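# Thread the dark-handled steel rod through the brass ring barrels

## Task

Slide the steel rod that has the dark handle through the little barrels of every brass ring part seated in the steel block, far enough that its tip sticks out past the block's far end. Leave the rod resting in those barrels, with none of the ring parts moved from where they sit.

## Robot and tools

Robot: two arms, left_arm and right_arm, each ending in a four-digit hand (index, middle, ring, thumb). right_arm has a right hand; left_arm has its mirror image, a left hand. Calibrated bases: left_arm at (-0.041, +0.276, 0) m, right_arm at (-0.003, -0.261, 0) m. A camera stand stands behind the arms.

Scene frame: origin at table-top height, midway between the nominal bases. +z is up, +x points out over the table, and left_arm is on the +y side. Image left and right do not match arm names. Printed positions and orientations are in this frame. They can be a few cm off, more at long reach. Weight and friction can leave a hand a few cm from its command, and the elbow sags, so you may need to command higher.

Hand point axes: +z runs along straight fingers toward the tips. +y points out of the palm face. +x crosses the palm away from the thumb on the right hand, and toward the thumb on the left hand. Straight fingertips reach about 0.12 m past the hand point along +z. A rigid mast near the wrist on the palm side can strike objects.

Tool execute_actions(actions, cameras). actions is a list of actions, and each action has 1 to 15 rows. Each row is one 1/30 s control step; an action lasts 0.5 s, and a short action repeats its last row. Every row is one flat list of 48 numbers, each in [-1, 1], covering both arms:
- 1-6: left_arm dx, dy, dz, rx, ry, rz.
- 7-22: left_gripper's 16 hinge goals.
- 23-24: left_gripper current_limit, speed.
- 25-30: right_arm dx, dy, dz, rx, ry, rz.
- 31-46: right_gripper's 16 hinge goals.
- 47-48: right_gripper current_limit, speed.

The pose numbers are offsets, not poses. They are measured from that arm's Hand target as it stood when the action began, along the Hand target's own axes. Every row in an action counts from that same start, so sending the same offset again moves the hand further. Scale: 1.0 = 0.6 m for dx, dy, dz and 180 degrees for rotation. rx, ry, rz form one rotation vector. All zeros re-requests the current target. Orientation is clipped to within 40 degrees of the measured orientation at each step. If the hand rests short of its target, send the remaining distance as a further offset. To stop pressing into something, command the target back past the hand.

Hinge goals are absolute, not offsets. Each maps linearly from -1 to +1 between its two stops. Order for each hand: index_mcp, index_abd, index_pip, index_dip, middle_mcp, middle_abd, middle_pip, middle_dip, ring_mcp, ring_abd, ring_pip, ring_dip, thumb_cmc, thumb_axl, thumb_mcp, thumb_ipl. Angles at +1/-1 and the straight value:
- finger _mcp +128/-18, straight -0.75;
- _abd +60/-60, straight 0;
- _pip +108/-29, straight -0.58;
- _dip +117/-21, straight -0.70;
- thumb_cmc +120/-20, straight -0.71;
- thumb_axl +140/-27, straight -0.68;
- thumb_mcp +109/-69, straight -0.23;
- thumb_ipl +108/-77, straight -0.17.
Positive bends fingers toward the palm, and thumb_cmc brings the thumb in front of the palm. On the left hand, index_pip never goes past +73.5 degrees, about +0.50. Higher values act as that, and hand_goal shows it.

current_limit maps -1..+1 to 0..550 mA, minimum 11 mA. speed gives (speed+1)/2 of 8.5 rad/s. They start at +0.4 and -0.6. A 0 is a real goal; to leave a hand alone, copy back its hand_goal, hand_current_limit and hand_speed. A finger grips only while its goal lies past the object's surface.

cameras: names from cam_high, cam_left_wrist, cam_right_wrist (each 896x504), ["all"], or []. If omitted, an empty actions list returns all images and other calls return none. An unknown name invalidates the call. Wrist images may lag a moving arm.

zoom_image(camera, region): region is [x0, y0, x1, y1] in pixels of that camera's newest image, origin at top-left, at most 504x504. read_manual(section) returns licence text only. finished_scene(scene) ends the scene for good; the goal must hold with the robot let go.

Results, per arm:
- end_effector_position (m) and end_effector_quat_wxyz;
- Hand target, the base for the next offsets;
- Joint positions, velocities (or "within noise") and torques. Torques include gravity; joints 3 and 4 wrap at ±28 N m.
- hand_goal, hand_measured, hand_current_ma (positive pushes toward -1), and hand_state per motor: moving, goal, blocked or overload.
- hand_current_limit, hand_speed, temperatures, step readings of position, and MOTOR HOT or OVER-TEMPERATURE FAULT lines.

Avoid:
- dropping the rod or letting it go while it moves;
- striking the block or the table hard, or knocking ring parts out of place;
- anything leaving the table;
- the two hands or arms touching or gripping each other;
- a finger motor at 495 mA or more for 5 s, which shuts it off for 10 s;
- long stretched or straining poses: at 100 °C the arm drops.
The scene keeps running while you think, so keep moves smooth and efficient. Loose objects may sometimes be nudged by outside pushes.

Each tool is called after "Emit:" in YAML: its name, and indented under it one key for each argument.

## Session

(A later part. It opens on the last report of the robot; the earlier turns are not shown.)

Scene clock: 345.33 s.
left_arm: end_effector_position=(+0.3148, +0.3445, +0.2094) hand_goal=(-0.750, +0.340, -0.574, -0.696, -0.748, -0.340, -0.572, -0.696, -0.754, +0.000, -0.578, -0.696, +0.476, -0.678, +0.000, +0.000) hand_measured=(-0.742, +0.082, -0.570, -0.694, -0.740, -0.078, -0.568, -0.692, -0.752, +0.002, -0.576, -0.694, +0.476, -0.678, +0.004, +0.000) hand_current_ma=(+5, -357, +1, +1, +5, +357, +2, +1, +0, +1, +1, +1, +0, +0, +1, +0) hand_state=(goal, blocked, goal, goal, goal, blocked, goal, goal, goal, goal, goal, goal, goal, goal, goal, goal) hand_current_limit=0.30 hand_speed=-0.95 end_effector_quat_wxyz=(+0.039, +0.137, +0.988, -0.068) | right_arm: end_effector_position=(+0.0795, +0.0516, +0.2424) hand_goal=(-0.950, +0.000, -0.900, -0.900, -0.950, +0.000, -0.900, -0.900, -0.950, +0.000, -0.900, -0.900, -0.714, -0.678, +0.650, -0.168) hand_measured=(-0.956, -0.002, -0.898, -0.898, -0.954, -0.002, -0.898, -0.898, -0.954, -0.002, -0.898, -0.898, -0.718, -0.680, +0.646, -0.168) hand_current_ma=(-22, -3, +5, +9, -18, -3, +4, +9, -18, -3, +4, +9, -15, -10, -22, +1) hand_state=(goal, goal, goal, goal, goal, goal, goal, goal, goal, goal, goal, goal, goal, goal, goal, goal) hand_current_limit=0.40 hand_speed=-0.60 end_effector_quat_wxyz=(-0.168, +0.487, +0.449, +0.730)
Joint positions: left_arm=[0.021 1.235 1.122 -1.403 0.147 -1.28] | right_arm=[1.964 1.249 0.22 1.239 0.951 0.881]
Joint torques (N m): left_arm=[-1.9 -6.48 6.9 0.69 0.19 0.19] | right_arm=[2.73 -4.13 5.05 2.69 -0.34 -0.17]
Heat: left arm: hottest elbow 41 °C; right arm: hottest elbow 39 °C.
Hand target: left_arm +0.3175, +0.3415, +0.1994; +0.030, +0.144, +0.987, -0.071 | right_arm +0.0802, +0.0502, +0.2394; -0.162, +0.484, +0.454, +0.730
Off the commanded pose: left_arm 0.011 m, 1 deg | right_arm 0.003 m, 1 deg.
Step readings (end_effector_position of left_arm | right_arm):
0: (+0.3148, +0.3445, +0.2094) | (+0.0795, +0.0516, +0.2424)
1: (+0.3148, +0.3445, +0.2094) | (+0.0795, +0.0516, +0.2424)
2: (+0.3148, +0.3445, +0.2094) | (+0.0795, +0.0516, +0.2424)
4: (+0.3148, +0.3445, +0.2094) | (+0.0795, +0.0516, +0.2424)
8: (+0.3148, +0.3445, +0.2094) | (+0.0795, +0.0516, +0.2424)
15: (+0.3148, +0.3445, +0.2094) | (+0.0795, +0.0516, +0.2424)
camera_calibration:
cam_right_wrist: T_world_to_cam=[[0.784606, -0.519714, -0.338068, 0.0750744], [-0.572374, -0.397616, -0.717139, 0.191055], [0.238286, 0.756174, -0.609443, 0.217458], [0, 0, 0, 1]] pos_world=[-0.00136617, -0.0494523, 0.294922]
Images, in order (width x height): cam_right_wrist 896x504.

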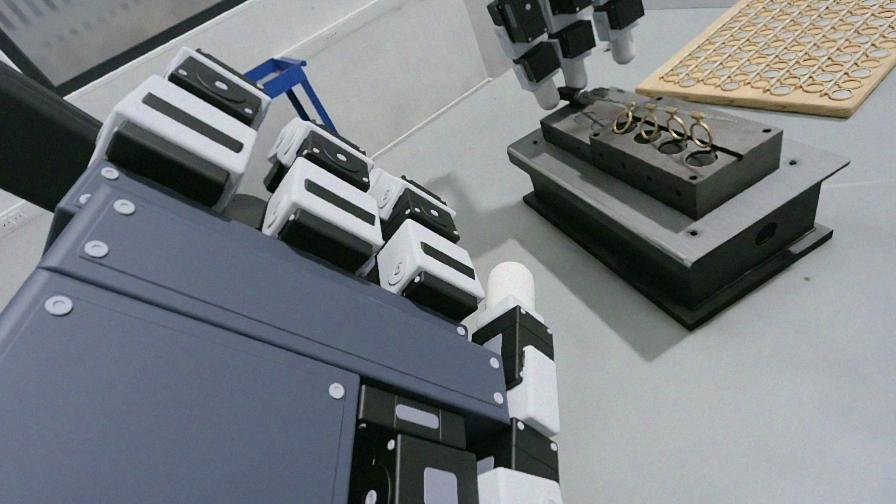

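Emit:
execute_actions:
  actions:
    - [[0.00065,-0.0001,0.00073,0.000115,0.00036,-0.00006,-0.75,0.34,-0.574,-0.696,-0.748,-0.34,-0.572,-0.696,-0.754,0,-0.578,-0.696,0.476,-0.678,0,0,0.3,-0.95,0,0,0,0,0,0,-0.95,0,-0.9,-0.9,-0.95,0,-0.9,-0.9,-0.95,0,-0.9,-0.9,-0.714,-0.678,0.65,-0.168,0.4,-0.6]]

Emit:
execute_actions:
  actions:
    - [[0.00065,-0.0001,0.00073,0.000115,0.00036,-0.00006,-0.75,0.34,-0.574,-0.696,-0.748,-0.34,-0.572,-0.696,-0.754,0,-0.578,-0.696,0.476,-0.678,0,0,0.3,-0.95,0,0,0,0,0,0,-0.95,0,-0.9,-0.9,-0.95,0,-0.9,-0.9,-0.95,0,-0.9,-0.9,-0.714,-0.678,0.65,-0.168,0.4,-0.6]]
  cameras: ["cam_right_wrist"]

Emit:
zoom_image:
  camera: "cam_right_wrist"
  region: [590, 80, 760, 180]

Scene clock: 346.77 s.
left_arm: end_effector_position=(+0.3148, +0.3445, +0.2094) hand_goal=(-0.750, +0.340, -0.574, -0.696, -0.748, -0.340, -0.572, -0.696, -0.754, +0.000, -0.578, -0.696, +0.476, -0.678, +0.000, +0.000) hand_measured=(-0.742, +0.082, -0.570, -0.694, -0.740, -0.078, -0.568, -0.692, -0.752, +0.002, -0.576, -0.694, +0.476, -0.678, +0.004, +0.000) hand_current_ma=(+5, -357, +1, +1, +5, +357, +2, +1, +0, +1, +1, +1, +0, +0, +1, +0) hand_state=(goal, blocked, goal, goal, goal, blocked, goal, goal, goal, goal, goal, goal, goal, goal, goal, goal) hand_current_limit=0.30 hand_speed=-0.95 end_effector_quat_wxyz=(+0.039, +0.137, +0.988, -0.068) | right_arm: end_effector_position=(+0.0795, +0.0516, +0.2424) hand_goal=(-0.950, +0.000, -0.900, -0.900, -0.950, +0.000, -0.900, -0.900, -0.950, +0.000, -0.900, -0.900, -0.714, -0.678, +0.650, -0.168) hand_measured=(-0.956, -0.002, -0.898, -0.898, -0.954, -0.002, -0.898, -0.898, -0.954, -0.002, -0.898, -0.898, -0.718, -0.680, +0.646, -0.168) hand_current_ma=(-22, -3, +5, +9, -18, -3, +4, +9, -18, -3, +4, +9, -15, -10, -22, +1) hand_state=(goal, goal, goal, goal, goal, goal, goal, goal, goal, goal, goal, goal, goal, goal, goal, goal) hand_current_limit=0.40 hand_speed=-0.60 end_effector_quat_wxyz=(-0.168, +0.487, +0.449, +0.730)
Joint positions: left_arm=[0.021 1.235 1.122 -1.403 0.147 -1.28] | right_arm=[1.964 1.249 0.22 1.239 0.951 0.881]
Joint torques (N m): left_arm=[-1.49 -6.24 6.94 0.51 0.18 0.17] | right_arm=[2.37 -4.48 4.98 2.88 -0.3 -0.23]
Heat: left arm: hottest elbow 41 °C; right arm: hottest elbow 39 °C.
Hand target: left_arm +0.3172, +0.3415, +0.1990; +0.029, +0.144, +0.987, -0.071 | right_arm +0.0802, +0.0502, +0.2394; -0.162, +0.484, +0.454, +0.730
Off the commanded pose: left_arm 0.011 m, 1 deg | right_arm 0.003 m, 1 deg.
Step readings (end_effector_position of left_arm | right_arm):
0: (+0.3148, +0.3445, +0.2094) | (+0.0795, +0.0516, +0.2424)
1: (+0.3148, +0.3445, +0.2094) | (+0.0795, +0.0516, +0.2424)
2: (+0.3148, +0.3445, +0.2094) | (+0.0795, +0.0516, +0.2424)
4: (+0.3148, +0.3445, +0.2094) | (+0.0795, +0.0516, +0.2424)
8: (+0.3148, +0.3445, +0.2094) | (+0.0795, +0.0516, +0.2424)
15: (+0.3148, +0.3445, +0.2094) | (+0.0795, +0.0516, +0.2424)

Scene clock: 347.47 s.
left_arm: end_effector_position=(+0.3148, +0.3445, +0.2094) hand_goal=(-0.750, +0.340, -0.574, -0.696, -0.748, -0.340, -0.572, -0.696, -0.754, +0.000, -0.578, -0.696, +0.476, -0.678, +0.000, +0.000) hand_measured=(-0.742, +0.082, -0.570, -0.694, -0.740, -0.078, -0.568, -0.692, -0.752, +0.002, -0.576, -0.694, +0.476, -0.678, +0.004, +0.000) hand_current_ma=(+5, -357, +1, +1, +5, +357, +2, +1, +0, +1, +1, +1, +0, +0, +1, +0) hand_state=(goal, blocked, goal, goal, goal, blocked, goal, goal, goal, goal, goal, goal, goal, goal, goal, goal) hand_current_limit=0.30 hand_speed=-0.95 end_effector_quat_wxyz=(+0.039, +0.137, +0.988, -0.068) | right_arm: end_effector_position=(+0.0795, +0.0516, +0.2424) hand_goal=(-0.950, +0.000, -0.900, -0.900, -0.950, +0.000, -0.900, -0.900, -0.950, +0.000, -0.900, -0.900, -0.714, -0.678, +0.650, -0.168) hand_measured=(-0.956, -0.002, -0.898, -0.898, -0.954, -0.002, -0.898, -0.898, -0.954, -0.002, -0.898, -0.898, -0.718, -0.680, +0.646, -0.168) hand_current_ma=(-22, -3, +5, +9, -18, -3, +4, +9, -18, -3, +4, +9, -15, -10, -22, +1) hand_state=(goal, goal, goal, goal, goal, goal, goal, goal, goal, goal, goal, goal, goal, goal, goal, goal) hand_current_limit=0.40 hand_speed=-0.60 end_effector_quat_wxyz=(-0.168, +0.487, +0.449, +0.730)
Joint positions: left_arm=[0.021 1.235 1.122 -1.403 0.147 -1.28] | right_arm=[1.964 1.249 0.22 1.239 0.951 0.881]
Joint torques (N m): left_arm=[-1.38 -6.53 6.82 0.7 0.2 0.18] | right_arm=[2.08 -3.25 5.11 2.91 -0.26 -0.24]
Heat: left arm: hottest elbow 41 °C; right arm: hottest elbow 39 °C.
Hand target: left_arm +0.3168, +0.3415, +0.1985; +0.028, +0.144, +0.987, -0.072 | right_arm +0.0802, +0.0502, +0.2394; -0.162, +0.484, +0.454, +0.730
Off the commanded pose: left_arm 0.011 m, 2 deg | right_arm 0.003 m, 1 deg.
Step readings (end_effector_position of left_arm | right_arm):
0: (+0.3148, +0.3445, +0.2094) | (+0.0795, +0.0516, +0.2424)
1: (+0.3148, +0.3445, +0.2094) | (+0.0795, +0.0516, +0.2424)
2: (+0.3148, +0.3445, +0.2094) | (+0.0795, +0.0516, +0.2424)
4: (+0.3148, +0.3445, +0.2094) | (+0.0795, +0.0516, +0.2424)
8: (+0.3148, +0.3445, +0.2094) | (+0.0795, +0.0516, +0.2424)
15: (+0.3148, +0.3445, +0.2094) | (+0.0795, +0.0516, +0.2424)
camera_calibration:
cam_right_wrist: T_world_to_cam=[[0.784606, -0.519714, -0.338068, 0.0750744], [-0.572374, -0.397616, -0.717139, 0.191055], [0.238286, 0.756174, -0.609443, 0.217458], [0, 0, 0, 1]] pos_world=[-0.00136617, -0.0494523, 0.294922]
Images, in order (width x height): cam_right_wrist 896x504.

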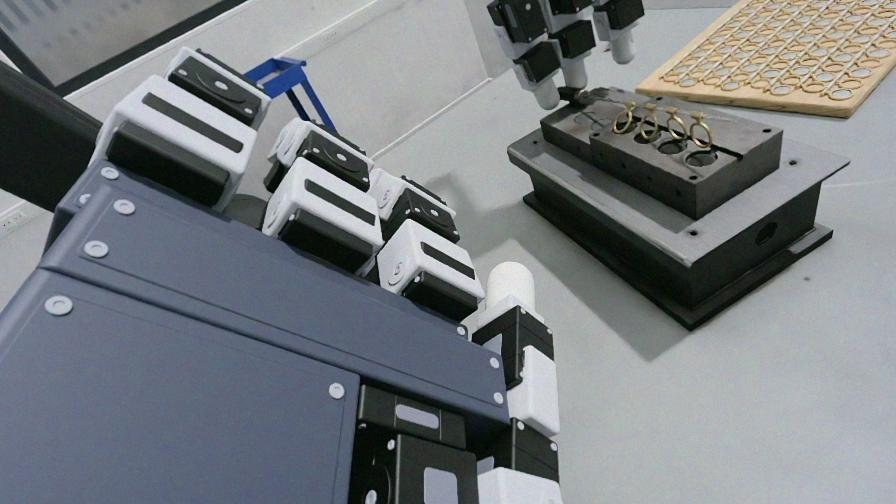

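Scaled by 2.965 from the camera's 896x504 image, which has a finer 1280x720 frame.

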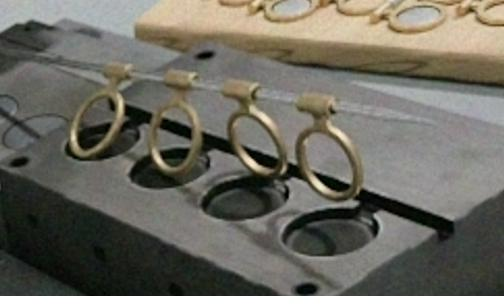

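Emit:
zoom_image:
  camera: "cam_right_wrist"
  region: [660, 110, 730, 160]

Emit:
zoom_image:
  camera: "cam_right_wrist"
  region: [606, 95, 676, 145]

Scaled by 7.200 from the camera's 896x504 image, which has a finer 1280x720 frame.

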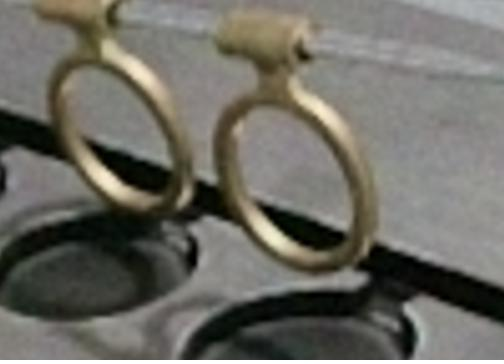

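Scaled by 7.200 from the camera's 896x504 image, which has a finer 1280x720 frame.

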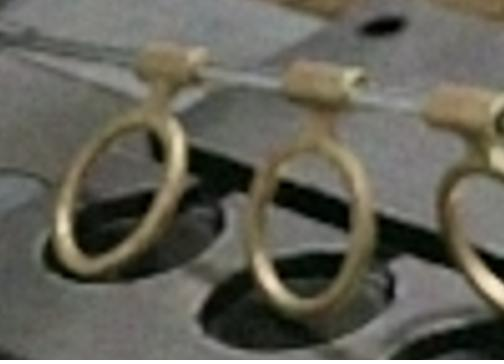

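Emit:
execute_actions:
  actions:
    - [[0.0072,-0.002,0,0,0,-0.01624,-0.75,0.34,-0.574,-0.696,-0.748,-0.34,-0.572,-0.696,-0.754,0,-0.578,-0.696,0.476,-0.678,0,0,0.3,-0.95,0,0,0,0,0,0,-0.95,0,-0.9,-0.9,-0.95,0,-0.9,-0.9,-0.95,0,-0.9,-0.9,-0.714,-0.678,0.65,-0.168,0.4,-0.6]]
  cameras: ["cam_right_wrist"]

Emit:
zoom_image:
  camera: "cam_right_wrist"
  region: [590, 80, 760, 180]

Scene clock: 351.50 s.
left_arm: end_effector_position=(+0.3123, +0.3445, +0.2093) hand_goal=(-0.750, +0.340, -0.574, -0.696, -0.748, -0.340, -0.572, -0.696, -0.754, +0.000, -0.578, -0.696, +0.476, -0.678, +0.000, +0.000) hand_measured=(-0.742, +0.082, -0.570, -0.694, -0.740, -0.078, -0.568, -0.692, -0.752, +0.002, -0.576, -0.694, +0.476, -0.678, +0.004, +0.000) hand_current_ma=(+5, -358, +1, +1, +5, +357, +2, +1, +0, +1, +1, +1, +0, +0, +1, +0) hand_state=(goal, blocked, goal, goal, goal, blocked, goal, goal, goal, goal, goal, goal, goal, goal, goal, goal) hand_current_limit=0.30 hand_speed=-0.95 end_effector_quat_wxyz=(+0.038, +0.123, +0.989, -0.069) | right_arm: end_effector_position=(+0.0795, +0.0516, +0.2424) hand_goal=(-0.950, +0.000, -0.900, -0.900, -0.950, +0.000, -0.900, -0.900, -0.950, +0.000, -0.900, -0.900, -0.714, -0.678, +0.650, -0.168) hand_measured=(-0.956, -0.002, -0.898, -0.898, -0.954, -0.002, -0.898, -0.898, -0.954, -0.002, -0.898, -0.898, -0.718, -0.680, +0.646, -0.168) hand_current_ma=(-22, -3, +5, +9, -18, -3, +4, +9, -18, -3, +4, +9, -15, -10, -22, +1) hand_state=(goal, goal, goal, goal, goal, goal, goal, goal, goal, goal, goal, goal, goal, goal, goal, goal) hand_current_limit=0.40 hand_speed=-0.60 end_effector_quat_wxyz=(-0.168, +0.487, +0.449, +0.730)
Joint positions: left_arm=[0.021 1.235 1.122 -1.403 0.147 -1.309] | right_arm=[1.964 1.249 0.22 1.239 0.951 0.881]
Joint torques (N m): left_arm=[-1.14 -6.65 6.9 0.79 0.17 0] | right_arm=[2.43 -3.66 4.97 3.04 -0.31 -0.15]
Heat: left arm: hottest elbow 41 °C; right arm: hottest elbow 39 °C.
Hand target: left_arm +0.3123, +0.3416, +0.1983; +0.027, +0.119, +0.990, -0.072 | right_arm +0.0802, +0.0502, +0.2394; -0.162, +0.484, +0.454, +0.730
Off the commanded pose: left_arm 0.011 m, 1 deg | right_arm 0.003 m, 1 deg.
Step readings (end_effector_position of left_arm | right_arm):
0: (+0.3148, +0.3445, +0.2094) | (+0.0795, +0.0516, +0.2424)
1: (+0.3148, +0.3445, +0.2094) | (+0.0795, +0.0516, +0.2424)
2: (+0.3148, +0.3445, +0.2094) | (+0.0795, +0.0516, +0.2424)
4: (+0.3144, +0.3445, +0.2094) | (+0.0795, +0.0516, +0.2424)
8: (+0.3134, +0.3445, +0.2093) | (+0.0795, +0.0516, +0.2424)
15: (+0.3125, +0.3445, +0.2093) | (+0.0795, +0.0516, +0.2424)
camera_calibration:
cam_right_wrist: T_world_to_cam=[[0.784606, -0.519714, -0.338068, 0.0750744], [-0.572374, -0.397616, -0.717139, 0.191055], [0.238286, 0.756174, -0.609443, 0.217458], [0, 0, 0, 1]] pos_world=[-0.00136617, -0.0494523, 0.294922]
Images, in order (width x height): cam_right_wrist 896x504.

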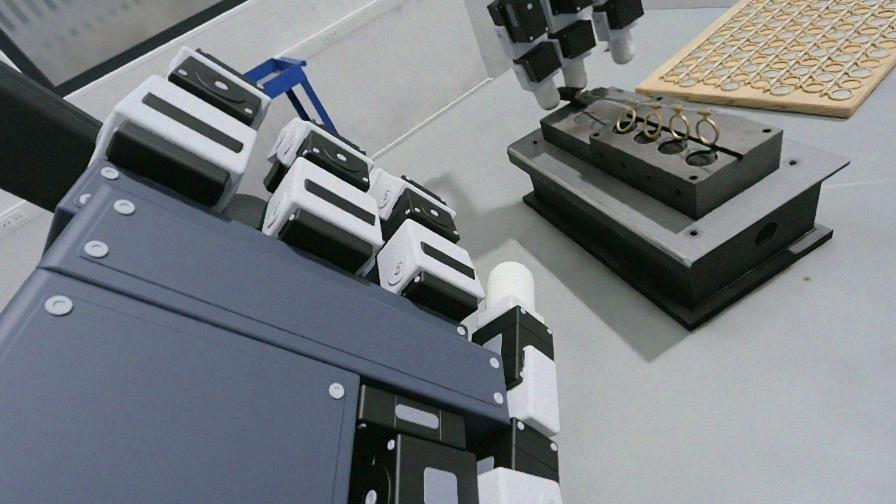

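Scaled by 2.965 from the camera's 896x504 image, which has a finer 1280x720 frame.

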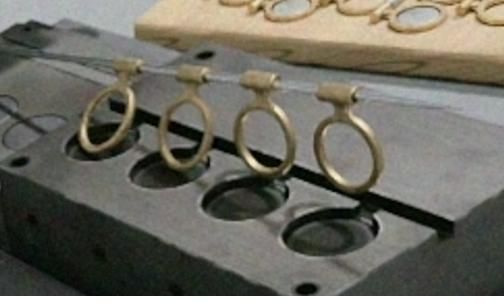

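Emit:
execute_actions:
  actions:
    - [[0.0035,-0.001,0,0,0,-0.00796,-0.75,0.34,-0.574,-0.696,-0.748,-0.34,-0.572,-0.696,-0.754,0,-0.578,-0.696,0.476,-0.678,0,0,0.3,-0.95,0,0,0,0,0,0,-0.95,0,-0.9,-0.9,-0.95,0,-0.9,-0.9,-0.95,0,-0.9,-0.9,-0.714,-0.678,0.65,-0.168,0.4,-0.6]]
  cameras: ["cam_right_wrist"]

Emit:
zoom_image:
  camera: "cam_right_wrist"
  region: [590, 80, 760, 180]

Scene clock: 352.77 s.
left_arm: end_effector_position=(+0.3102, +0.3444, +0.2092) hand_goal=(-0.750, +0.340, -0.574, -0.696, -0.748, -0.340, -0.572, -0.696, -0.754, +0.000, -0.578, -0.696, +0.476, -0.678, +0.000, +0.000) hand_measured=(-0.742, +0.082, -0.570, -0.694, -0.740, -0.078, -0.568, -0.692, -0.752, +0.002, -0.576, -0.694, +0.476, -0.678, +0.004, +0.000) hand_current_ma=(+5, -357, +1, +1, +5, +357, +2, +1, +0, +1, +1, +1, +0, +0, +1, +0) hand_state=(goal, blocked, goal, goal, goal, blocked, goal, goal, goal, goal, goal, goal, goal, goal, goal, goal) hand_current_limit=0.30 hand_speed=-0.95 end_effector_quat_wxyz=(+0.037, +0.111, +0.991, -0.069) | right_arm: end_effector_position=(+0.0795, +0.0516, +0.2424) hand_goal=(-0.950, +0.000, -0.900, -0.900, -0.950, +0.000, -0.900, -0.900, -0.950, +0.000, -0.900, -0.900, -0.714, -0.678, +0.650, -0.168) hand_measured=(-0.956, -0.002, -0.898, -0.898, -0.954, -0.002, -0.898, -0.898, -0.954, -0.002, -0.898, -0.898, -0.718, -0.680, +0.646, -0.168) hand_current_ma=(-22, -3, +5, +9, -18, -3, +4, +9, -18, -3, +4, +9, -15, -10, -22, +1) hand_state=(goal, goal, goal, goal, goal, goal, goal, goal, goal, goal, goal, goal, goal, goal, goal, goal) hand_current_limit=0.40 hand_speed=-0.60 end_effector_quat_wxyz=(-0.168, +0.487, +0.449, +0.730)
Joint positions: left_arm=[0.021 1.235 1.122 -1.403 0.147 -1.333] | right_arm=[1.964 1.249 0.22 1.239 0.951 0.881]
Joint torques (N m): left_arm=[-2.02 -6.77 6.9 0.59 0.17 -0.09] | right_arm=[1.96 -4.42 5.14 2.8 -0.31 -0.21]
Heat: left arm: hottest elbow 41 °C; right arm: hottest elbow 39 °C.
Hand target: left_arm +0.3102, +0.3415, +0.1983; +0.026, +0.107, +0.991, -0.073 | right_arm +0.0802, +0.0502, +0.2394; -0.162, +0.484, +0.454, +0.730
Off the commanded pose: left_arm 0.011 m, 1 deg | right_arm 0.003 m, 1 deg.
Step readings (end_effector_position of left_arm | right_arm):
0: (+0.3123, +0.3445, +0.2093) | (+0.0795, +0.0516, +0.2424)
1: (+0.3122, +0.3445, +0.2093) | (+0.0795, +0.0516, +0.2424)
2: (+0.3121, +0.3445, +0.2093) | (+0.0795, +0.0516, +0.2424)
4: (+0.3117, +0.3445, +0.2092) | (+0.0795, +0.0516, +0.2424)
8: (+0.3109, +0.3444, +0.2092) | (+0.0795, +0.0516, +0.2424)
15: (+0.3103, +0.3444, +0.2092) | (+0.0795, +0.0516, +0.2424)
camera_calibration:
cam_right_wrist: T_world_to_cam=[[0.784606, -0.519714, -0.338068, 0.0750744], [-0.572374, -0.397616, -0.717139, 0.191055], [0.238286, 0.756174, -0.609443, 0.217458], [0, 0, 0, 1]] pos_world=[-0.00136617, -0.0494523, 0.294922]
Images, in order (width x height): cam_right_wrist 896x504.

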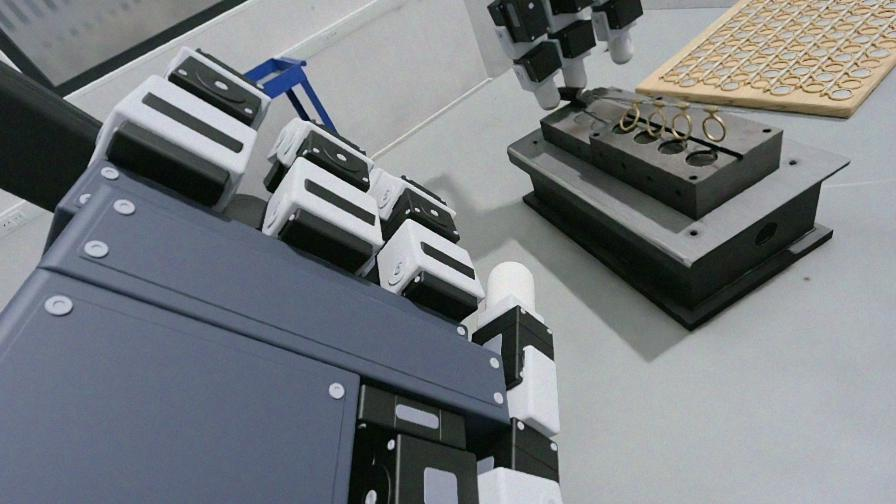

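Scaled by 2.965 from the camera's 896x504 image, which has a finer 1280x720 frame.

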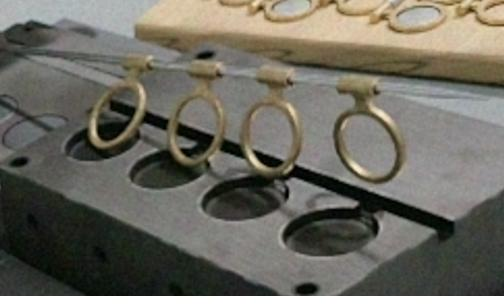

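Emit:
execute_actions:
  actions:
    - [[0,0,0,0,0,0,-0.75,0.34,-0.574,-0.726,-0.748,-0.34,-0.572,-0.726,-0.754,0,-0.578,-0.696,0.476,-0.678,0,0,0.3,-0.95,0,0,0,0,0,0,-0.95,0,-0.9,-0.9,-0.95,0,-0.9,-0.9,-0.95,0,-0.9,-0.9,-0.714,-0.678,0.65,-0.168,0.4,-0.6]]
  cameras: ["cam_right_wrist"]

Emit:
zoom_image:
  camera: "cam_right_wrist"
  region: [590, 80, 760, 180]

Scene clock: 355.83 s.
left_arm: end_effector_position=(+0.3101, +0.3445, +0.2092) hand_goal=(-0.750, +0.340, -0.574, -0.726, -0.748, -0.340, -0.572, -0.726, -0.754, +0.000, -0.578, -0.696, +0.476, -0.678, +0.000, +0.000) hand_measured=(-0.742, +0.082, -0.570, -0.718, -0.740, -0.078, -0.568, -0.716, -0.752, +0.002, -0.576, -0.694, +0.476, -0.678, +0.004, +0.000) hand_current_ma=(+5, -358, +1, +4, +6, +357, +2, +7, +0, +1, +1, +1, +0, +0, +1, +0) hand_state=(goal, blocked, goal, goal, goal, blocked, goal, goal, goal, goal, goal, goal, goal, goal, goal, goal) hand_current_limit=0.30 hand_speed=-0.95 end_effector_quat_wxyz=(+0.037, +0.110, +0.991, -0.069) | right_arm: end_effector_position=(+0.0795, +0.0516, +0.2424) hand_goal=(-0.950, +0.000, -0.900, -0.900, -0.950, +0.000, -0.900, -0.900, -0.950, +0.000, -0.900, -0.900, -0.714, -0.678, +0.650, -0.168) hand_measured=(-0.956, -0.002, -0.898, -0.898, -0.954, -0.002, -0.898, -0.898, -0.954, -0.002, -0.898, -0.898, -0.718, -0.680, +0.646, -0.168) hand_current_ma=(-22, -3, +5, +9, -18, -3, +4, +9, -18, -3, +4, +9, -15, -10, -22, +1) hand_state=(goal, goal, goal, goal, goal, goal, goal, goal, goal, goal, goal, goal, goal, goal, goal, goal) hand_current_limit=0.40 hand_speed=-0.60 end_effector_quat_wxyz=(-0.168, +0.487, +0.449, +0.730)
Joint positions: left_arm=[0.021 1.235 1.122 -1.403 0.146 -1.334] | right_arm=[1.964 1.249 0.22 1.239 0.951 0.881]
Joint torques (N m): left_arm=[-1.61 -6.18 6.8 0.59 0.19 -0.05] | right_arm=[2.37 -3.9 5.23 3 -0.26 -0.13]
Heat: left arm: hottest elbow 41 °C; right arm: hottest elbow 39 °C.
Hand target: left_arm +0.3101, +0.3415, +0.1983; +0.026, +0.107, +0.991, -0.072 | right_arm +0.0802, +0.0502, +0.2394; -0.162, +0.484, +0.454, +0.730
Off the commanded pose: left_arm 0.011 m, 1 deg | right_arm 0.003 m, 1 deg.
Step readings (end_effector_position of left_arm | right_arm):
0: (+0.3101, +0.3444, +0.2092) | (+0.0795, +0.0516, +0.2424)
1: (+0.3101, +0.3444, +0.2092) | (+0.0795, +0.0516, +0.2424)
2: (+0.3101, +0.3444, +0.2092) | (+0.0795, +0.0516, +0.2424)
4: (+0.3101, +0.3445, +0.2092) | (+0.0795, +0.0516, +0.2424)
8: (+0.3101, +0.3445, +0.2092) | (+0.0795, +0.0516, +0.2424)
15: (+0.3101, +0.3445, +0.2092) | (+0.0795, +0.0516, +0.2424)
camera_calibration:
cam_right_wrist: T_world_to_cam=[[0.784606, -0.519714, -0.338068, 0.0750744], [-0.572374, -0.397616, -0.717139, 0.191055], [0.238286, 0.756174, -0.609443, 0.217458], [0, 0, 0, 1]] pos_world=[-0.00136617, -0.0494523, 0.294922]
Images, in order (width x height): cam_right_wrist 896x504.

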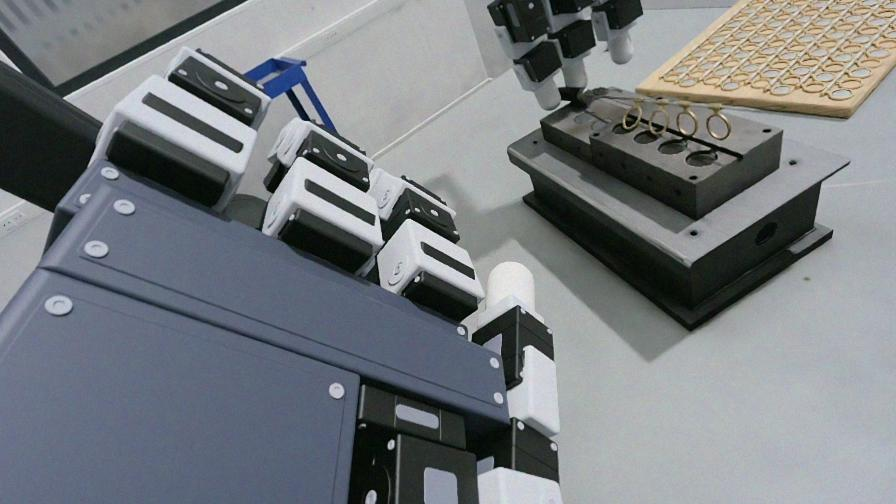

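Scaled by 2.965 from the camera's 896x504 image, which has a finer 1280x720 frame.

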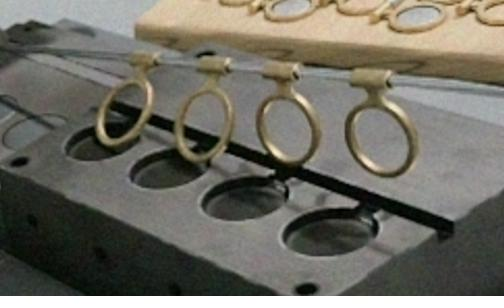

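Emit:
execute_actions:
  actions:
    - [[-0.01345,0.00365,0,0,0,0.03025,-0.75,0.34,-0.574,-0.726,-0.748,-0.34,-0.572,-0.726,-0.754,0,-0.578,-0.696,0.476,-0.678,0,0,0.3,-0.95,0,0,0,0,0,0,-0.95,0,-0.9,-0.9,-0.95,0,-0.9,-0.9,-0.95,0,-0.9,-0.9,-0.714,-0.678,0.65,-0.168,0.4,-0.6]]
  cameras: ["cam_right_wrist"]

Emit:
zoom_image:
  camera: "cam_right_wrist"
  region: [590, 80, 760, 180]

Scene clock: 357.23 s.
left_arm: end_effector_position=(+0.3165, +0.3443, +0.2095) hand_goal=(-0.750, +0.340, -0.574, -0.726, -0.748, -0.340, -0.572, -0.726, -0.754, +0.000, -0.578, -0.696, +0.476, -0.678, +0.000, +0.000) hand_measured=(-0.744, +0.082, -0.572, -0.724, -0.740, -0.078, -0.568, -0.724, -0.752, +0.002, -0.576, -0.694, +0.476, -0.678, +0.004, +0.000) hand_current_ma=(+3, -358, +1, +1, +4, +357, +2, +1, +0, +1, +1, +1, +0, +0, +1, +0) hand_state=(goal, blocked, goal, goal, goal, blocked, goal, goal, goal, goal, goal, goal, goal, goal, goal, goal) hand_current_limit=0.30 hand_speed=-0.95 end_effector_quat_wxyz=(+0.039, +0.146, +0.986, -0.068) | right_arm: end_effector_position=(+0.0795, +0.0516, +0.2424) hand_goal=(-0.950, +0.000, -0.900, -0.900, -0.950, +0.000, -0.900, -0.900, -0.950, +0.000, -0.900, -0.900, -0.714, -0.678, +0.650, -0.168) hand_measured=(-0.956, -0.002, -0.898, -0.898, -0.954, -0.002, -0.898, -0.898, -0.954, -0.002, -0.898, -0.898, -0.718, -0.680, +0.646, -0.168) hand_current_ma=(-22, -3, +5, +9, -18, -3, +4, +9, -18, -3, +4, +9, -15, -10, -22, +1) hand_state=(goal, goal, goal, goal, goal, goal, goal, goal, goal, goal, goal, goal, goal, goal, goal, goal) hand_current_limit=0.40 hand_speed=-0.60 end_effector_quat_wxyz=(-0.168, +0.487, +0.449, +0.730)
Joint positions: left_arm=[0.021 1.235 1.122 -1.403 0.148 -1.261] | right_arm=[1.964 1.249 0.22 1.239 0.951 0.881]
Joint torques (N m): left_arm=[-1.32 -6.53 6.95 0.57 0.14 0.22] | right_arm=[2.61 -3.55 4.93 2.8 -0.32 -0.16]
Heat: left arm: hottest elbow 41 °C; right arm: hottest elbow 39 °C.
Hand target: left_arm +0.3184, +0.3419, +0.1985; +0.029, +0.154, +0.985, -0.071 | right_arm +0.0802, +0.0502, +0.2394; -0.162, +0.484, +0.454, +0.730
Off the commanded pose: left_arm 0.011 m, 1 deg | right_arm 0.003 m, 1 deg.
Step readings (end_effector_position of left_arm | right_arm):
0: (+0.3101, +0.3445, +0.2092) | (+0.0795, +0.0516, +0.2424)
1: (+0.3101, +0.3445, +0.2092) | (+0.0795, +0.0516, +0.2424)
2: (+0.3103, +0.3446, +0.2092) | (+0.0795, +0.0516, +0.2424)
4: (+0.3115, +0.3446, +0.2093) | (+0.0795, +0.0516, +0.2424)
8: (+0.3139, +0.3445, +0.2094) | (+0.0795, +0.0516, +0.2424)
15: (+0.3159, +0.3443, +0.2094) | (+0.0795, +0.0516, +0.2424)
camera_calibration:
cam_right_wrist: T_world_to_cam=[[0.784606, -0.519714, -0.338068, 0.0750744], [-0.572374, -0.397616, -0.717139, 0.191055], [0.238286, 0.756174, -0.609443, 0.217458], [0, 0, 0, 1]] pos_world=[-0.00136617, -0.0494523, 0.294922]
Images, in order (width x height): cam_right_wrist 896x504.

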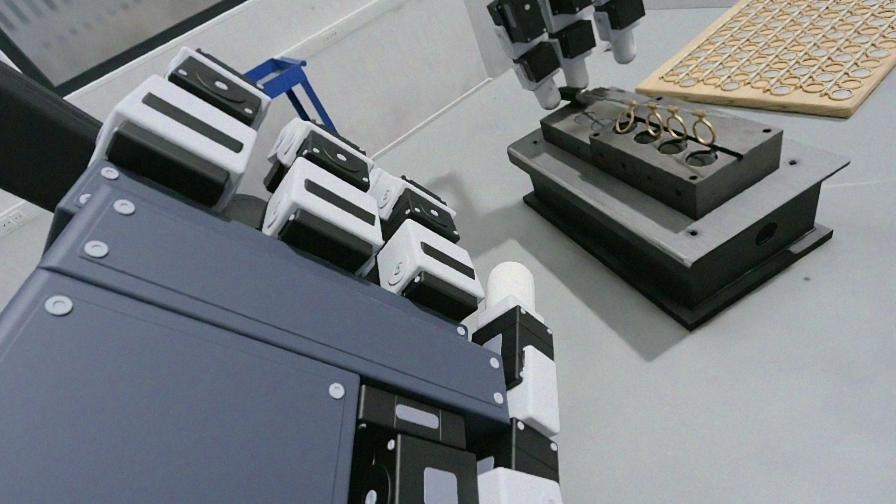

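Scaled by 2.965 from the camera's 896x504 image, which has a finer 1280x720 frame.

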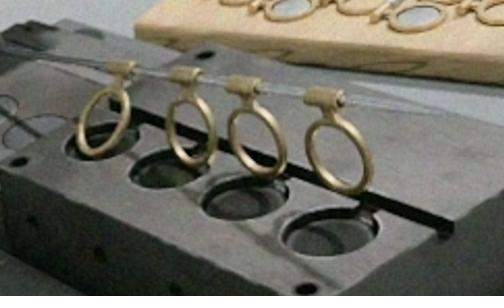

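Emit:
execute_actions:
  actions:
    - [[0,0,0,0,0,0,-0.75,0.34,-0.574,-0.746,-0.748,-0.34,-0.572,-0.746,-0.754,0,-0.578,-0.696,0.476,-0.678,0,0,0.3,-0.95,0,0,0,0,0,0,-0.95,0,-0.9,-0.9,-0.95,0,-0.9,-0.9,-0.95,0,-0.9,-0.9,-0.714,-0.678,0.65,-0.168,0.4,-0.6]]
  cameras: ["cam_right_wrist"]

Emit:
zoom_image:
  camera: "cam_right_wrist"
  region: [590, 80, 760, 180]

Emit:
zoom_image:
  camera: "cam_right_wrist"
  region: [520, 60, 620, 130]

Scene clock: 358.67 s.
left_arm: end_effector_position=(+0.3167, +0.3443, +0.2095) hand_goal=(-0.750, +0.340, -0.574, -0.746, -0.748, -0.340, -0.572, -0.746, -0.754, +0.000, -0.578, -0.696, +0.476, -0.678, +0.000, +0.000) hand_measured=(-0.744, +0.082, -0.572, -0.740, -0.740, -0.078, -0.568, -0.738, -0.752, +0.002, -0.576, -0.694, +0.476, -0.678, +0.004, +0.000) hand_current_ma=(+3, -358, +1, +3, +4, +357, +2, +5, +0, +1, +1, +1, +0, +0, +1, +0) hand_state=(goal, blocked, goal, goal, goal, blocked, goal, goal, goal, goal, goal, goal, goal, goal, goal, goal) hand_current_limit=0.30 hand_speed=-0.95 end_effector_quat_wxyz=(+0.039, +0.147, +0.986, -0.068) | right_arm: end_effector_position=(+0.0795, +0.0516, +0.2424) hand_goal=(-0.950, +0.000, -0.900, -0.900, -0.950, +0.000, -0.900, -0.900, -0.950, +0.000, -0.900, -0.900, -0.714, -0.678, +0.650, -0.168) hand_measured=(-0.956, -0.002, -0.898, -0.898, -0.954, -0.002, -0.898, -0.898, -0.954, -0.002, -0.898, -0.898, -0.718, -0.680, +0.646, -0.168) hand_current_ma=(-22, -3, +5, +9, -18, -3, +4, +9, -18, -3, +4, +9, -15, -10, -22, +1) hand_state=(goal, goal, goal, goal, goal, goal, goal, goal, goal, goal, goal, goal, goal, goal, goal, goal) hand_current_limit=0.40 hand_speed=-0.60 end_effector_quat_wxyz=(-0.168, +0.487, +0.449, +0.730)
Joint positions: left_arm=[0.021 1.235 1.122 -1.403 0.148 -1.259] | right_arm=[1.964 1.249 0.22 1.239 0.951 0.881]
Joint torques (N m): left_arm=[-1.38 -6.3 6.86 0.61 0.16 0.17] | right_arm=[2.61 -4.31 5.03 2.76 -0.36 -0.19]
Heat: left arm: hottest elbow 41 °C; right arm: hottest elbow 39 °C.
Hand target: left_arm +0.3184, +0.3419, +0.1985; +0.029, +0.154, +0.985, -0.071 | right_arm +0.0802, +0.0502, +0.2394; -0.162, +0.484, +0.454, +0.730
Off the commanded pose: left_arm 0.011 m, 1 deg | right_arm 0.003 m, 1 deg.
Step readings (end_effector_position of left_arm | right_arm):
0: (+0.3166, +0.3443, +0.2095) | (+0.0795, +0.0516, +0.2424)
1: (+0.3166, +0.3443, +0.2095) | (+0.0795, +0.0516, +0.2424)
2: (+0.3166, +0.3443, +0.2095) | (+0.0795, +0.0516, +0.2424)
4: (+0.3166, +0.3443, +0.2095) | (+0.0795, +0.0516, +0.2424)
8: (+0.3167, +0.3443, +0.2095) | (+0.0795, +0.0516, +0.2424)
15: (+0.3167, +0.3443, +0.2095) | (+0.0795, +0.0516, +0.2424)
camera_calibration:
cam_right_wrist: T_world_to_cam=[[0.784606, -0.519714, -0.338068, 0.0750744], [-0.572374, -0.397616, -0.717139, 0.191055], [0.238286, 0.756174, -0.609443, 0.217458], [0, 0, 0, 1]] pos_world=[-0.00136617, -0.0494523, 0.294922]
Images, in order (width x height): cam_right_wrist 896x504.

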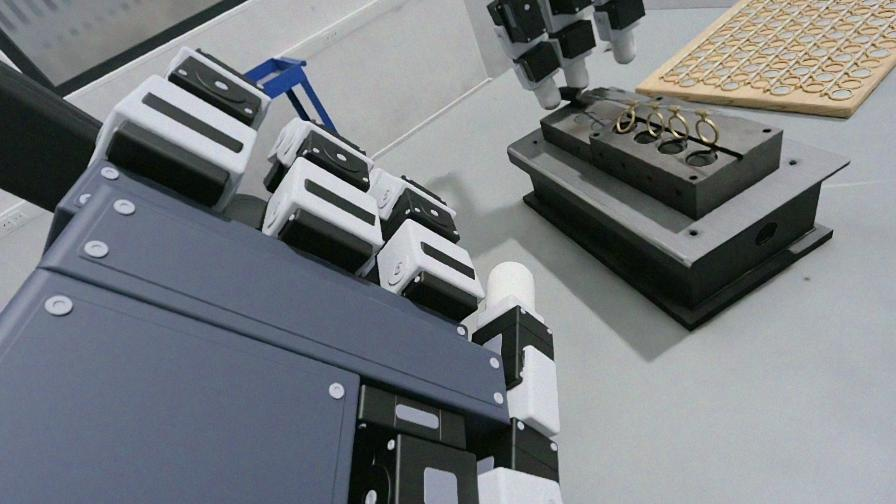

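Scaled by 2.965 from the camera's 896x504 image, which has a finer 1280x720 frame.

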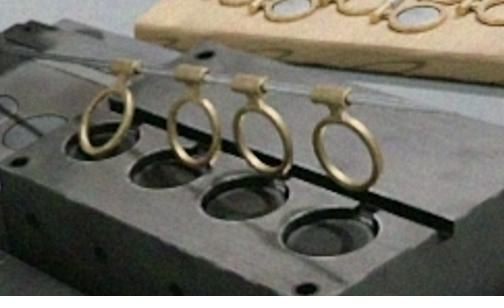

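Scaled by 5.040 from the camera's 896x504 image, which has a finer 1280x720 frame.

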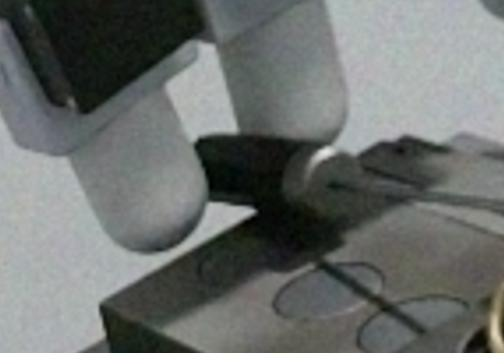

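Emit:
execute_actions:
  actions: []
  cameras: ["cam_high","cam_right_wrist"]

Emit:
zoom_image:
  camera: "cam_high"
  region: [512, 204, 572, 249]

Emit:
zoom_image:
  camera: "cam_right_wrist"
  region: [690, 95, 770, 150]

Scene clock: 360.30 s.
left_arm: end_effector_position=(+0.3167, +0.3443, +0.2095) hand_goal=(-0.750, +0.340, -0.574, -0.746, -0.748, -0.340, -0.572, -0.746, -0.754, +0.000, -0.578, -0.696, +0.476, -0.678, +0.000, +0.000) hand_measured=(-0.744, +0.082, -0.572, -0.740, -0.740, -0.078, -0.568, -0.738, -0.752, +0.002, -0.576, -0.694, +0.476, -0.678, +0.004, +0.000) hand_current_ma=(+3, -357, +1, +3, +4, +357, +2, +5, +0, +1, +1, +1, +0, +0, +1, +0) hand_state=(goal, blocked, goal, goal, goal, blocked, goal, goal, goal, goal, goal, goal, goal, goal, goal, goal) hand_current_limit=0.30 hand_speed=-0.95 end_effector_quat_wxyz=(+0.039, +0.147, +0.986, -0.068) | right_arm: end_effector_position=(+0.0795, +0.0516, +0.2424) hand_goal=(-0.950, +0.000, -0.900, -0.900, -0.950, +0.000, -0.900, -0.900, -0.950, +0.000, -0.900, -0.900, -0.714, -0.678, +0.650, -0.168) hand_measured=(-0.956, -0.002, -0.898, -0.898, -0.954, -0.002, -0.898, -0.898, -0.954, -0.002, -0.898, -0.898, -0.718, -0.680, +0.646, -0.168) hand_current_ma=(-22, -3, +5, +9, -18, -3, +4, +9, -18, -3, +4, +9, -15, -10, -22, +1) hand_state=(goal, goal, goal, goal, goal, goal, goal, goal, goal, goal, goal, goal, goal, goal, goal, goal) hand_current_limit=0.40 hand_speed=-0.60 end_effector_quat_wxyz=(-0.168, +0.487, +0.449, +0.730)
Joint positions: left_arm=[0.021 1.235 1.122 -1.403 0.148 -1.259] | right_arm=[1.964 1.249 0.22 1.239 0.951 0.881]
Joint velocities: within noise
Joint torques (N m): left_arm=[-1.61 -6.95 6.74 0.66 0.12 0.19] | right_arm=[2.49 -3.6 5.09 2.84 -0.33 -0.16]
Motor temperatures (°C): left_arm=[27 31 41 24 28 25] | right_arm=[29 23 39 26 24 27]
Heat: left arm: hottest elbow 41 °C; right arm: hottest elbow 39 °C.
Hand target: left_arm +0.3185, +0.3419, +0.1985; +0.029, +0.154, +0.985, -0.071 | right_arm +0.0802, +0.0502, +0.2394; -0.162, +0.484, +0.454, +0.730
Off the commanded pose: left_arm 0.011 m, 1 deg | right_arm 0.003 m, 1 deg.
camera_calibration:
cam_right_wrist: T_world_to_cam=[[0.784606, -0.519714, -0.338068, 0.0750744], [-0.572374, -0.397616, -0.717139, 0.191055], [0.238286, 0.756174, -0.609443, 0.217458], [0, 0, 0, 1]] pos_world=[-0.00136617, -0.0494523, 0.294922]
Images, in order (width x height): cam_high 896x504, cam_right_wrist 896x504.

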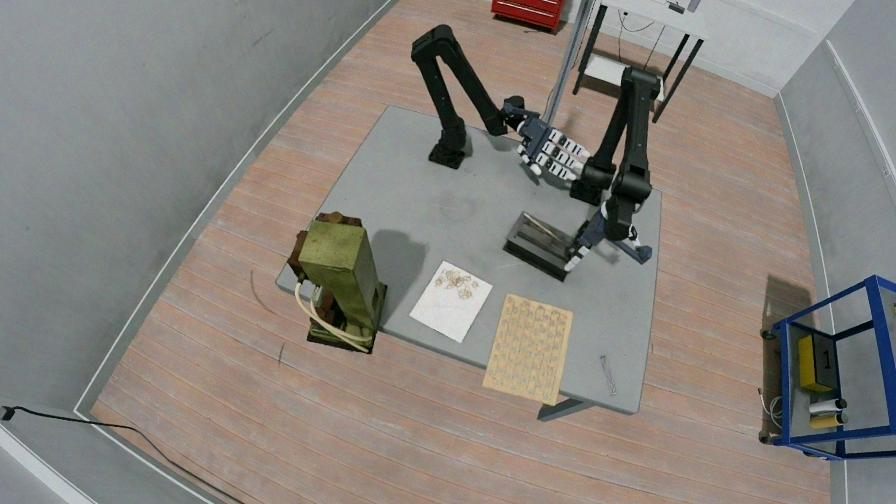

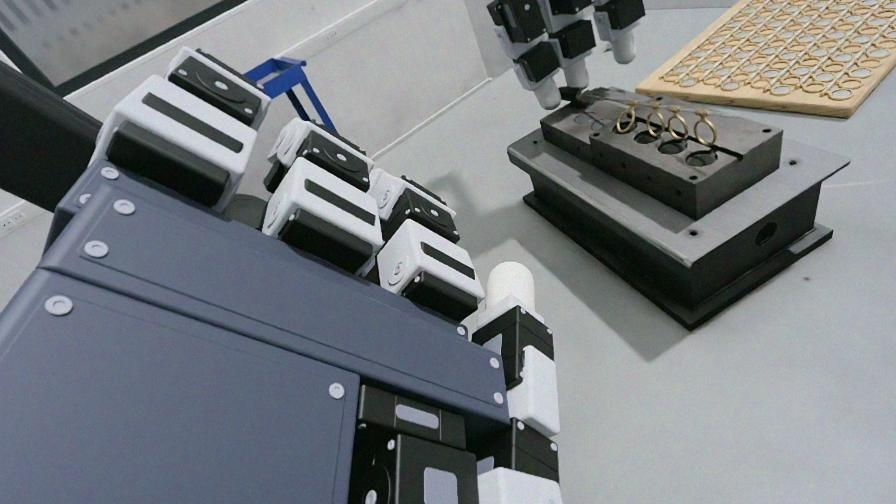

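Scaled by 8.400 from the camera's 896x504 image, which has a finer 1280x720 frame.

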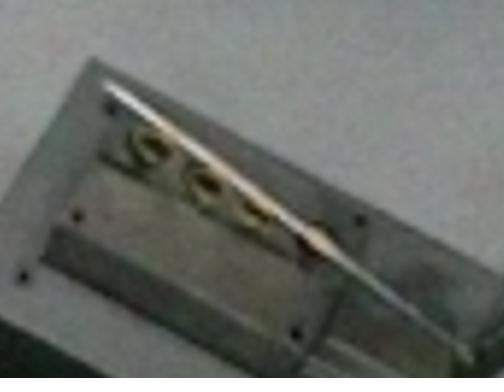

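Scaled by 6.300 from the camera's 896x504 image, which has a finer 1280x720 frame.

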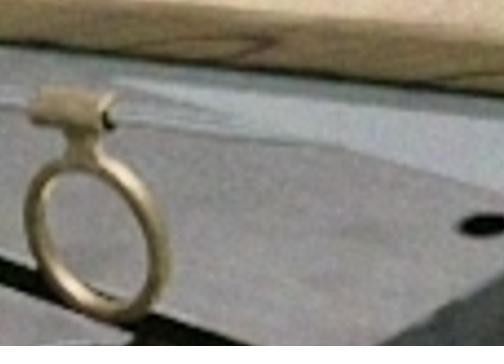

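Emit:
execute_actions:
  actions:
    - [[-0.00425,0.00115,0,0,0,0.00955,-0.75,0.34,-0.574,-0.746,-0.748,-0.34,-0.572,-0.746,-0.754,0,-0.578,-0.696,0.476,-0.678,0,0,0.3,-0.95,0,0,0,0,0,0,-0.95,0,-0.9,-0.9,-0.95,0,-0.9,-0.9,-0.95,0,-0.9,-0.9,-0.714,-0.678,0.65,-0.168,0.4,-0.6]]
  cameras: ["cam_right_wrist"]

Emit:
zoom_image:
  camera: "cam_right_wrist"
  region: [590, 80, 760, 180]

Scene clock: 362.03 s.
left_arm: end_effector_position=(+0.3191, +0.3442, +0.2097) hand_goal=(-0.750, +0.340, -0.574, -0.746, -0.748, -0.340, -0.572, -0.746, -0.754, +0.000, -0.578, -0.696, +0.476, -0.678, +0.000, +0.000) hand_measured=(-0.744, +0.082, -0.572, -0.744, -0.740, -0.078, -0.568, -0.742, -0.752, +0.002, -0.576, -0.694, +0.476, -0.678, +0.004, +0.000) hand_current_ma=(+3, -358, +1, +1, +4, +357, +2, +1, +0, +1, +1, +1, +0, +0, +1, +0) hand_state=(goal, blocked, goal, goal, goal, blocked, goal, goal, goal, goal, goal, goal, goal, goal, goal, goal) hand_current_limit=0.30 hand_speed=-0.95 end_effector_quat_wxyz=(+0.040, +0.161, +0.984, -0.068) | right_arm: end_effector_position=(+0.0795, +0.0516, +0.2424) hand_goal=(-0.950, +0.000, -0.900, -0.900, -0.950, +0.000, -0.900, -0.900, -0.950, +0.000, -0.900, -0.900, -0.714, -0.678, +0.650, -0.168) hand_measured=(-0.956, -0.002, -0.898, -0.898, -0.954, -0.002, -0.898, -0.898, -0.954, -0.002, -0.898, -0.898, -0.718, -0.680, +0.646, -0.168) hand_current_ma=(-22, -3, +5, +9, -18, -3, +4, +9, -18, -3, +4, +9, -15, -10, -22, +1) hand_state=(goal, goal, goal, goal, goal, goal, goal, goal, goal, goal, goal, goal, goal, goal, goal, goal) hand_current_limit=0.40 hand_speed=-0.60 end_effector_quat_wxyz=(-0.168, +0.487, +0.449, +0.730)
Joint positions: left_arm=[0.021 1.235 1.122 -1.403 0.148 -1.231] | right_arm=[1.964 1.249 0.22 1.239 0.951 0.881]
Joint torques (N m): left_arm=[-1.03 -6.53 6.84 0.5 0.16 0.19] | right_arm=[1.85 -4.31 4.98 2.81 -0.3 -0.25]
Heat: left arm: hottest elbow 41 °C; right arm: hottest elbow 39 °C.
Hand target: left_arm +0.3211, +0.3418, +0.1986; +0.030, +0.168, +0.983, -0.071 | right_arm +0.0802, +0.0502, +0.2394; -0.162, +0.484, +0.454, +0.730
Off the commanded pose: left_arm 0.011 m, 1 deg | right_arm 0.003 m, 1 deg.
Step readings (end_effector_position of left_arm | right_arm):
0: (+0.3167, +0.3443, +0.2095) | (+0.0795, +0.0516, +0.2424)
1: (+0.3167, +0.3443, +0.2095) | (+0.0795, +0.0516, +0.2424)
2: (+0.3169, +0.3443, +0.2095) | (+0.0795, +0.0516, +0.2424)
4: (+0.3174, +0.3443, +0.2095) | (+0.0795, +0.0516, +0.2424)
8: (+0.3183, +0.3442, +0.2096) | (+0.0795, +0.0516, +0.2424)
15: (+0.3190, +0.3442, +0.2096) | (+0.0795, +0.0516, +0.2424)
camera_calibration:
cam_right_wrist: T_world_to_cam=[[0.784606, -0.519714, -0.338068, 0.0750744], [-0.572374, -0.397616, -0.717139, 0.191055], [0.238286, 0.756174, -0.609443, 0.217458], [0, 0, 0, 1]] pos_world=[-0.00136617, -0.0494523, 0.294922]
Images, in order (width x height): cam_right_wrist 896x504.

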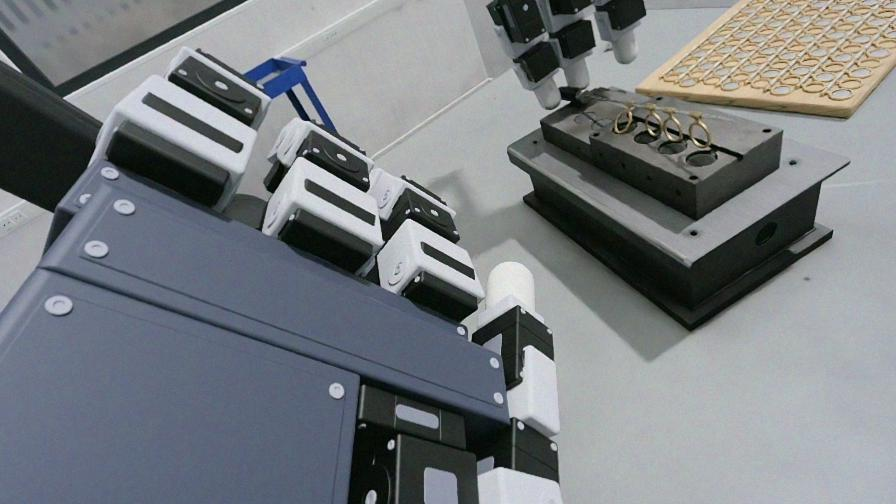

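Scaled by 2.965 from the camera's 896x504 image, which has a finer 1280x720 frame.

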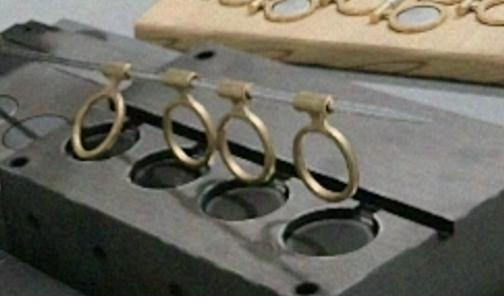

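Emit:
execute_actions:
  actions:
    - [[0.00177,-0.0033,-0.0166,-0.00286,-0.00767,0.001245,-0.75,0.34,-0.574,-0.746,-0.748,-0.34,-0.572,-0.746,-0.754,0,-0.578,-0.696,0.476,-0.678,0,0,0.3,-0.95,0,0,0,0,0,0,-0.95,0,-0.9,-0.9,-0.95,0,-0.9,-0.9,-0.95,0,-0.9,-0.9,-0.714,-0.678,0.65,-0.168,0.4,-0.6]]
    - [[0.00053,-0.001,-0.005,-0.00086,-0.0023,0.00037,-0.75,0.34,-0.574,-0.746,-0.748,-0.34,-0.572,-0.746,-0.754,0,-0.578,-0.696,0.476,-0.678,0,0,0.3,-0.95,0,0,0,0,0,0,-0.95,0,-0.9,-0.9,-0.95,0,-0.9,-0.9,-0.95,0,-0.9,-0.9,-0.714,-0.678,0.65,-0.168,0.4,-0.6]]
  cameras: ["cam_right_wrist"]

Emit:
zoom_image:
  camera: "cam_right_wrist"
  region: [560, 60, 760, 180]

Scene clock: 366.50 s.
left_arm: end_effector_position=(+0.3187, +0.3440, +0.2118) hand_goal=(-0.750, +0.340, -0.574, -0.746, -0.748, -0.340, -0.572, -0.746, -0.754, +0.000, -0.578, -0.696, +0.476, -0.678, +0.000, +0.000) hand_measured=(-0.748, +0.082, -0.574, -0.744, -0.742, -0.078, -0.568, -0.742, -0.752, +0.002, -0.576, -0.694, +0.476, -0.678, +0.004, +0.000) hand_current_ma=(+0, -358, +0, +0, +3, +357, +1, +1, +0, +1, +1, +1, +0, +0, +1, +0) hand_state=(goal, blocked, goal, goal, goal, blocked, goal, goal, goal, goal, goal, goal, goal, goal, goal, goal) hand_current_limit=0.30 hand_speed=-0.95 end_effector_quat_wxyz=(+0.044, +0.162, +0.984, -0.067) | right_arm: end_effector_position=(+0.0795, +0.0516, +0.2424) hand_goal=(-0.950, +0.000, -0.900, -0.900, -0.950, +0.000, -0.900, -0.900, -0.950, +0.000, -0.900, -0.900, -0.714, -0.678, +0.650, -0.168) hand_measured=(-0.956, -0.002, -0.898, -0.898, -0.954, -0.002, -0.898, -0.898, -0.954, -0.002, -0.898, -0.898, -0.718, -0.680, +0.646, -0.168) hand_current_ma=(-22, -3, +5, +9, -18, -3, +4, +9, -18, -3, +4, +9, -15, -10, -22, +1) hand_state=(goal, goal, goal, goal, goal, goal, goal, goal, goal, goal, goal, goal, goal, goal, goal, goal) hand_current_limit=0.40 hand_speed=-0.60 end_effector_quat_wxyz=(-0.168, +0.487, +0.449, +0.730)
Joint positions: left_arm=[0.021 1.228 1.122 -1.403 0.149 -1.23] | right_arm=[1.964 1.249 0.22 1.239 0.951 0.881]
Joint torques (N m): left_arm=[-1.79 -9.17 7.12 0.62 0.12 0.17] | right_arm=[1.61 -4.25 5.15 2.91 -0.32 -0.19]
Heat: left arm: hottest elbow 41 °C; right arm: hottest elbow 39 °C.
Hand target: left_arm +0.3184, +0.3418, +0.2116; +0.047, +0.170, +0.982, -0.068 | right_arm +0.0802, +0.0502, +0.2394; -0.162, +0.484, +0.454, +0.730
Off the commanded pose: left_arm 0.002 m, 1 deg | right_arm 0.003 m, 1 deg.
Step readings (end_effector_position of left_arm | right_arm):
0: (+0.3192, +0.3442, +0.2097) | (+0.0795, +0.0516, +0.2424)
1: (+0.3192, +0.3442, +0.2097) | (+0.0795, +0.0516, +0.2424)
2: (+0.3192, +0.3442, +0.2097) | (+0.0795, +0.0516, +0.2424)
4: (+0.3192, +0.3442, +0.2097) | (+0.0795, +0.0516, +0.2424)
8: (+0.3192, +0.3442, +0.2097) | (+0.0795, +0.0516, +0.2424)
15: (+0.3192, +0.3442, +0.2098) | (+0.0795, +0.0516, +0.2424)
16: (+0.3192, +0.3442, +0.2098) | (+0.0795, +0.0516, +0.2424)
17: (+0.3192, +0.3442, +0.2098) | (+0.0795, +0.0516, +0.2424)
19: (+0.3191, +0.3441, +0.2102) | (+0.0795, +0.0516, +0.2424)
23: (+0.3189, +0.3441, +0.2109) | (+0.0795, +0.0516, +0.2424)
30: (+0.3187, +0.3440, +0.2118) | (+0.0795, +0.0516, +0.2424)
camera_calibration:
cam_right_wrist: T_world_to_cam=[[0.784606, -0.519714, -0.338068, 0.0750744], [-0.572374, -0.397616, -0.717139, 0.191055], [0.238286, 0.756174, -0.609443, 0.217458], [0, 0, 0, 1]] pos_world=[-0.00136617, -0.0494523, 0.294922]
Images, in order (width x height): cam_right_wrist 896x504.

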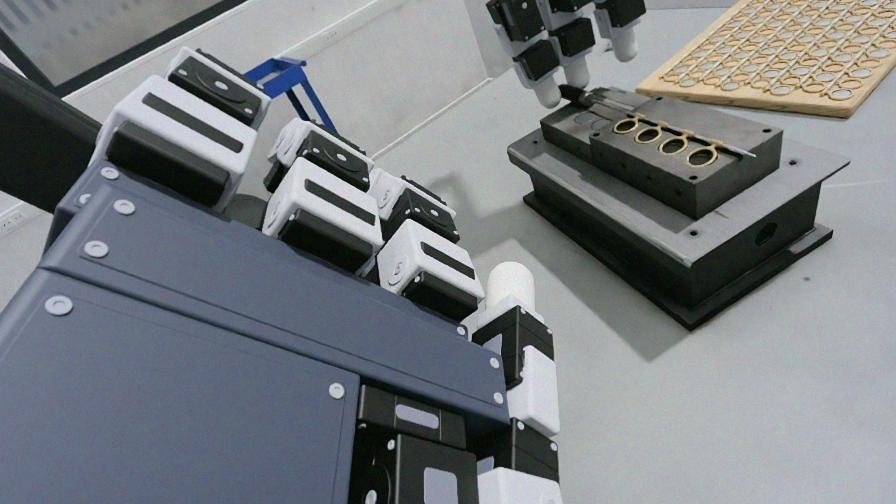

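Scaled by 2.520 from the camera's 896x504 image, which has a finer 1280x720 frame.

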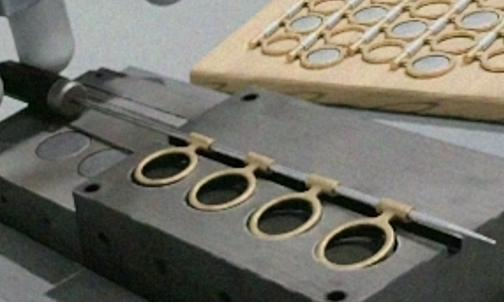

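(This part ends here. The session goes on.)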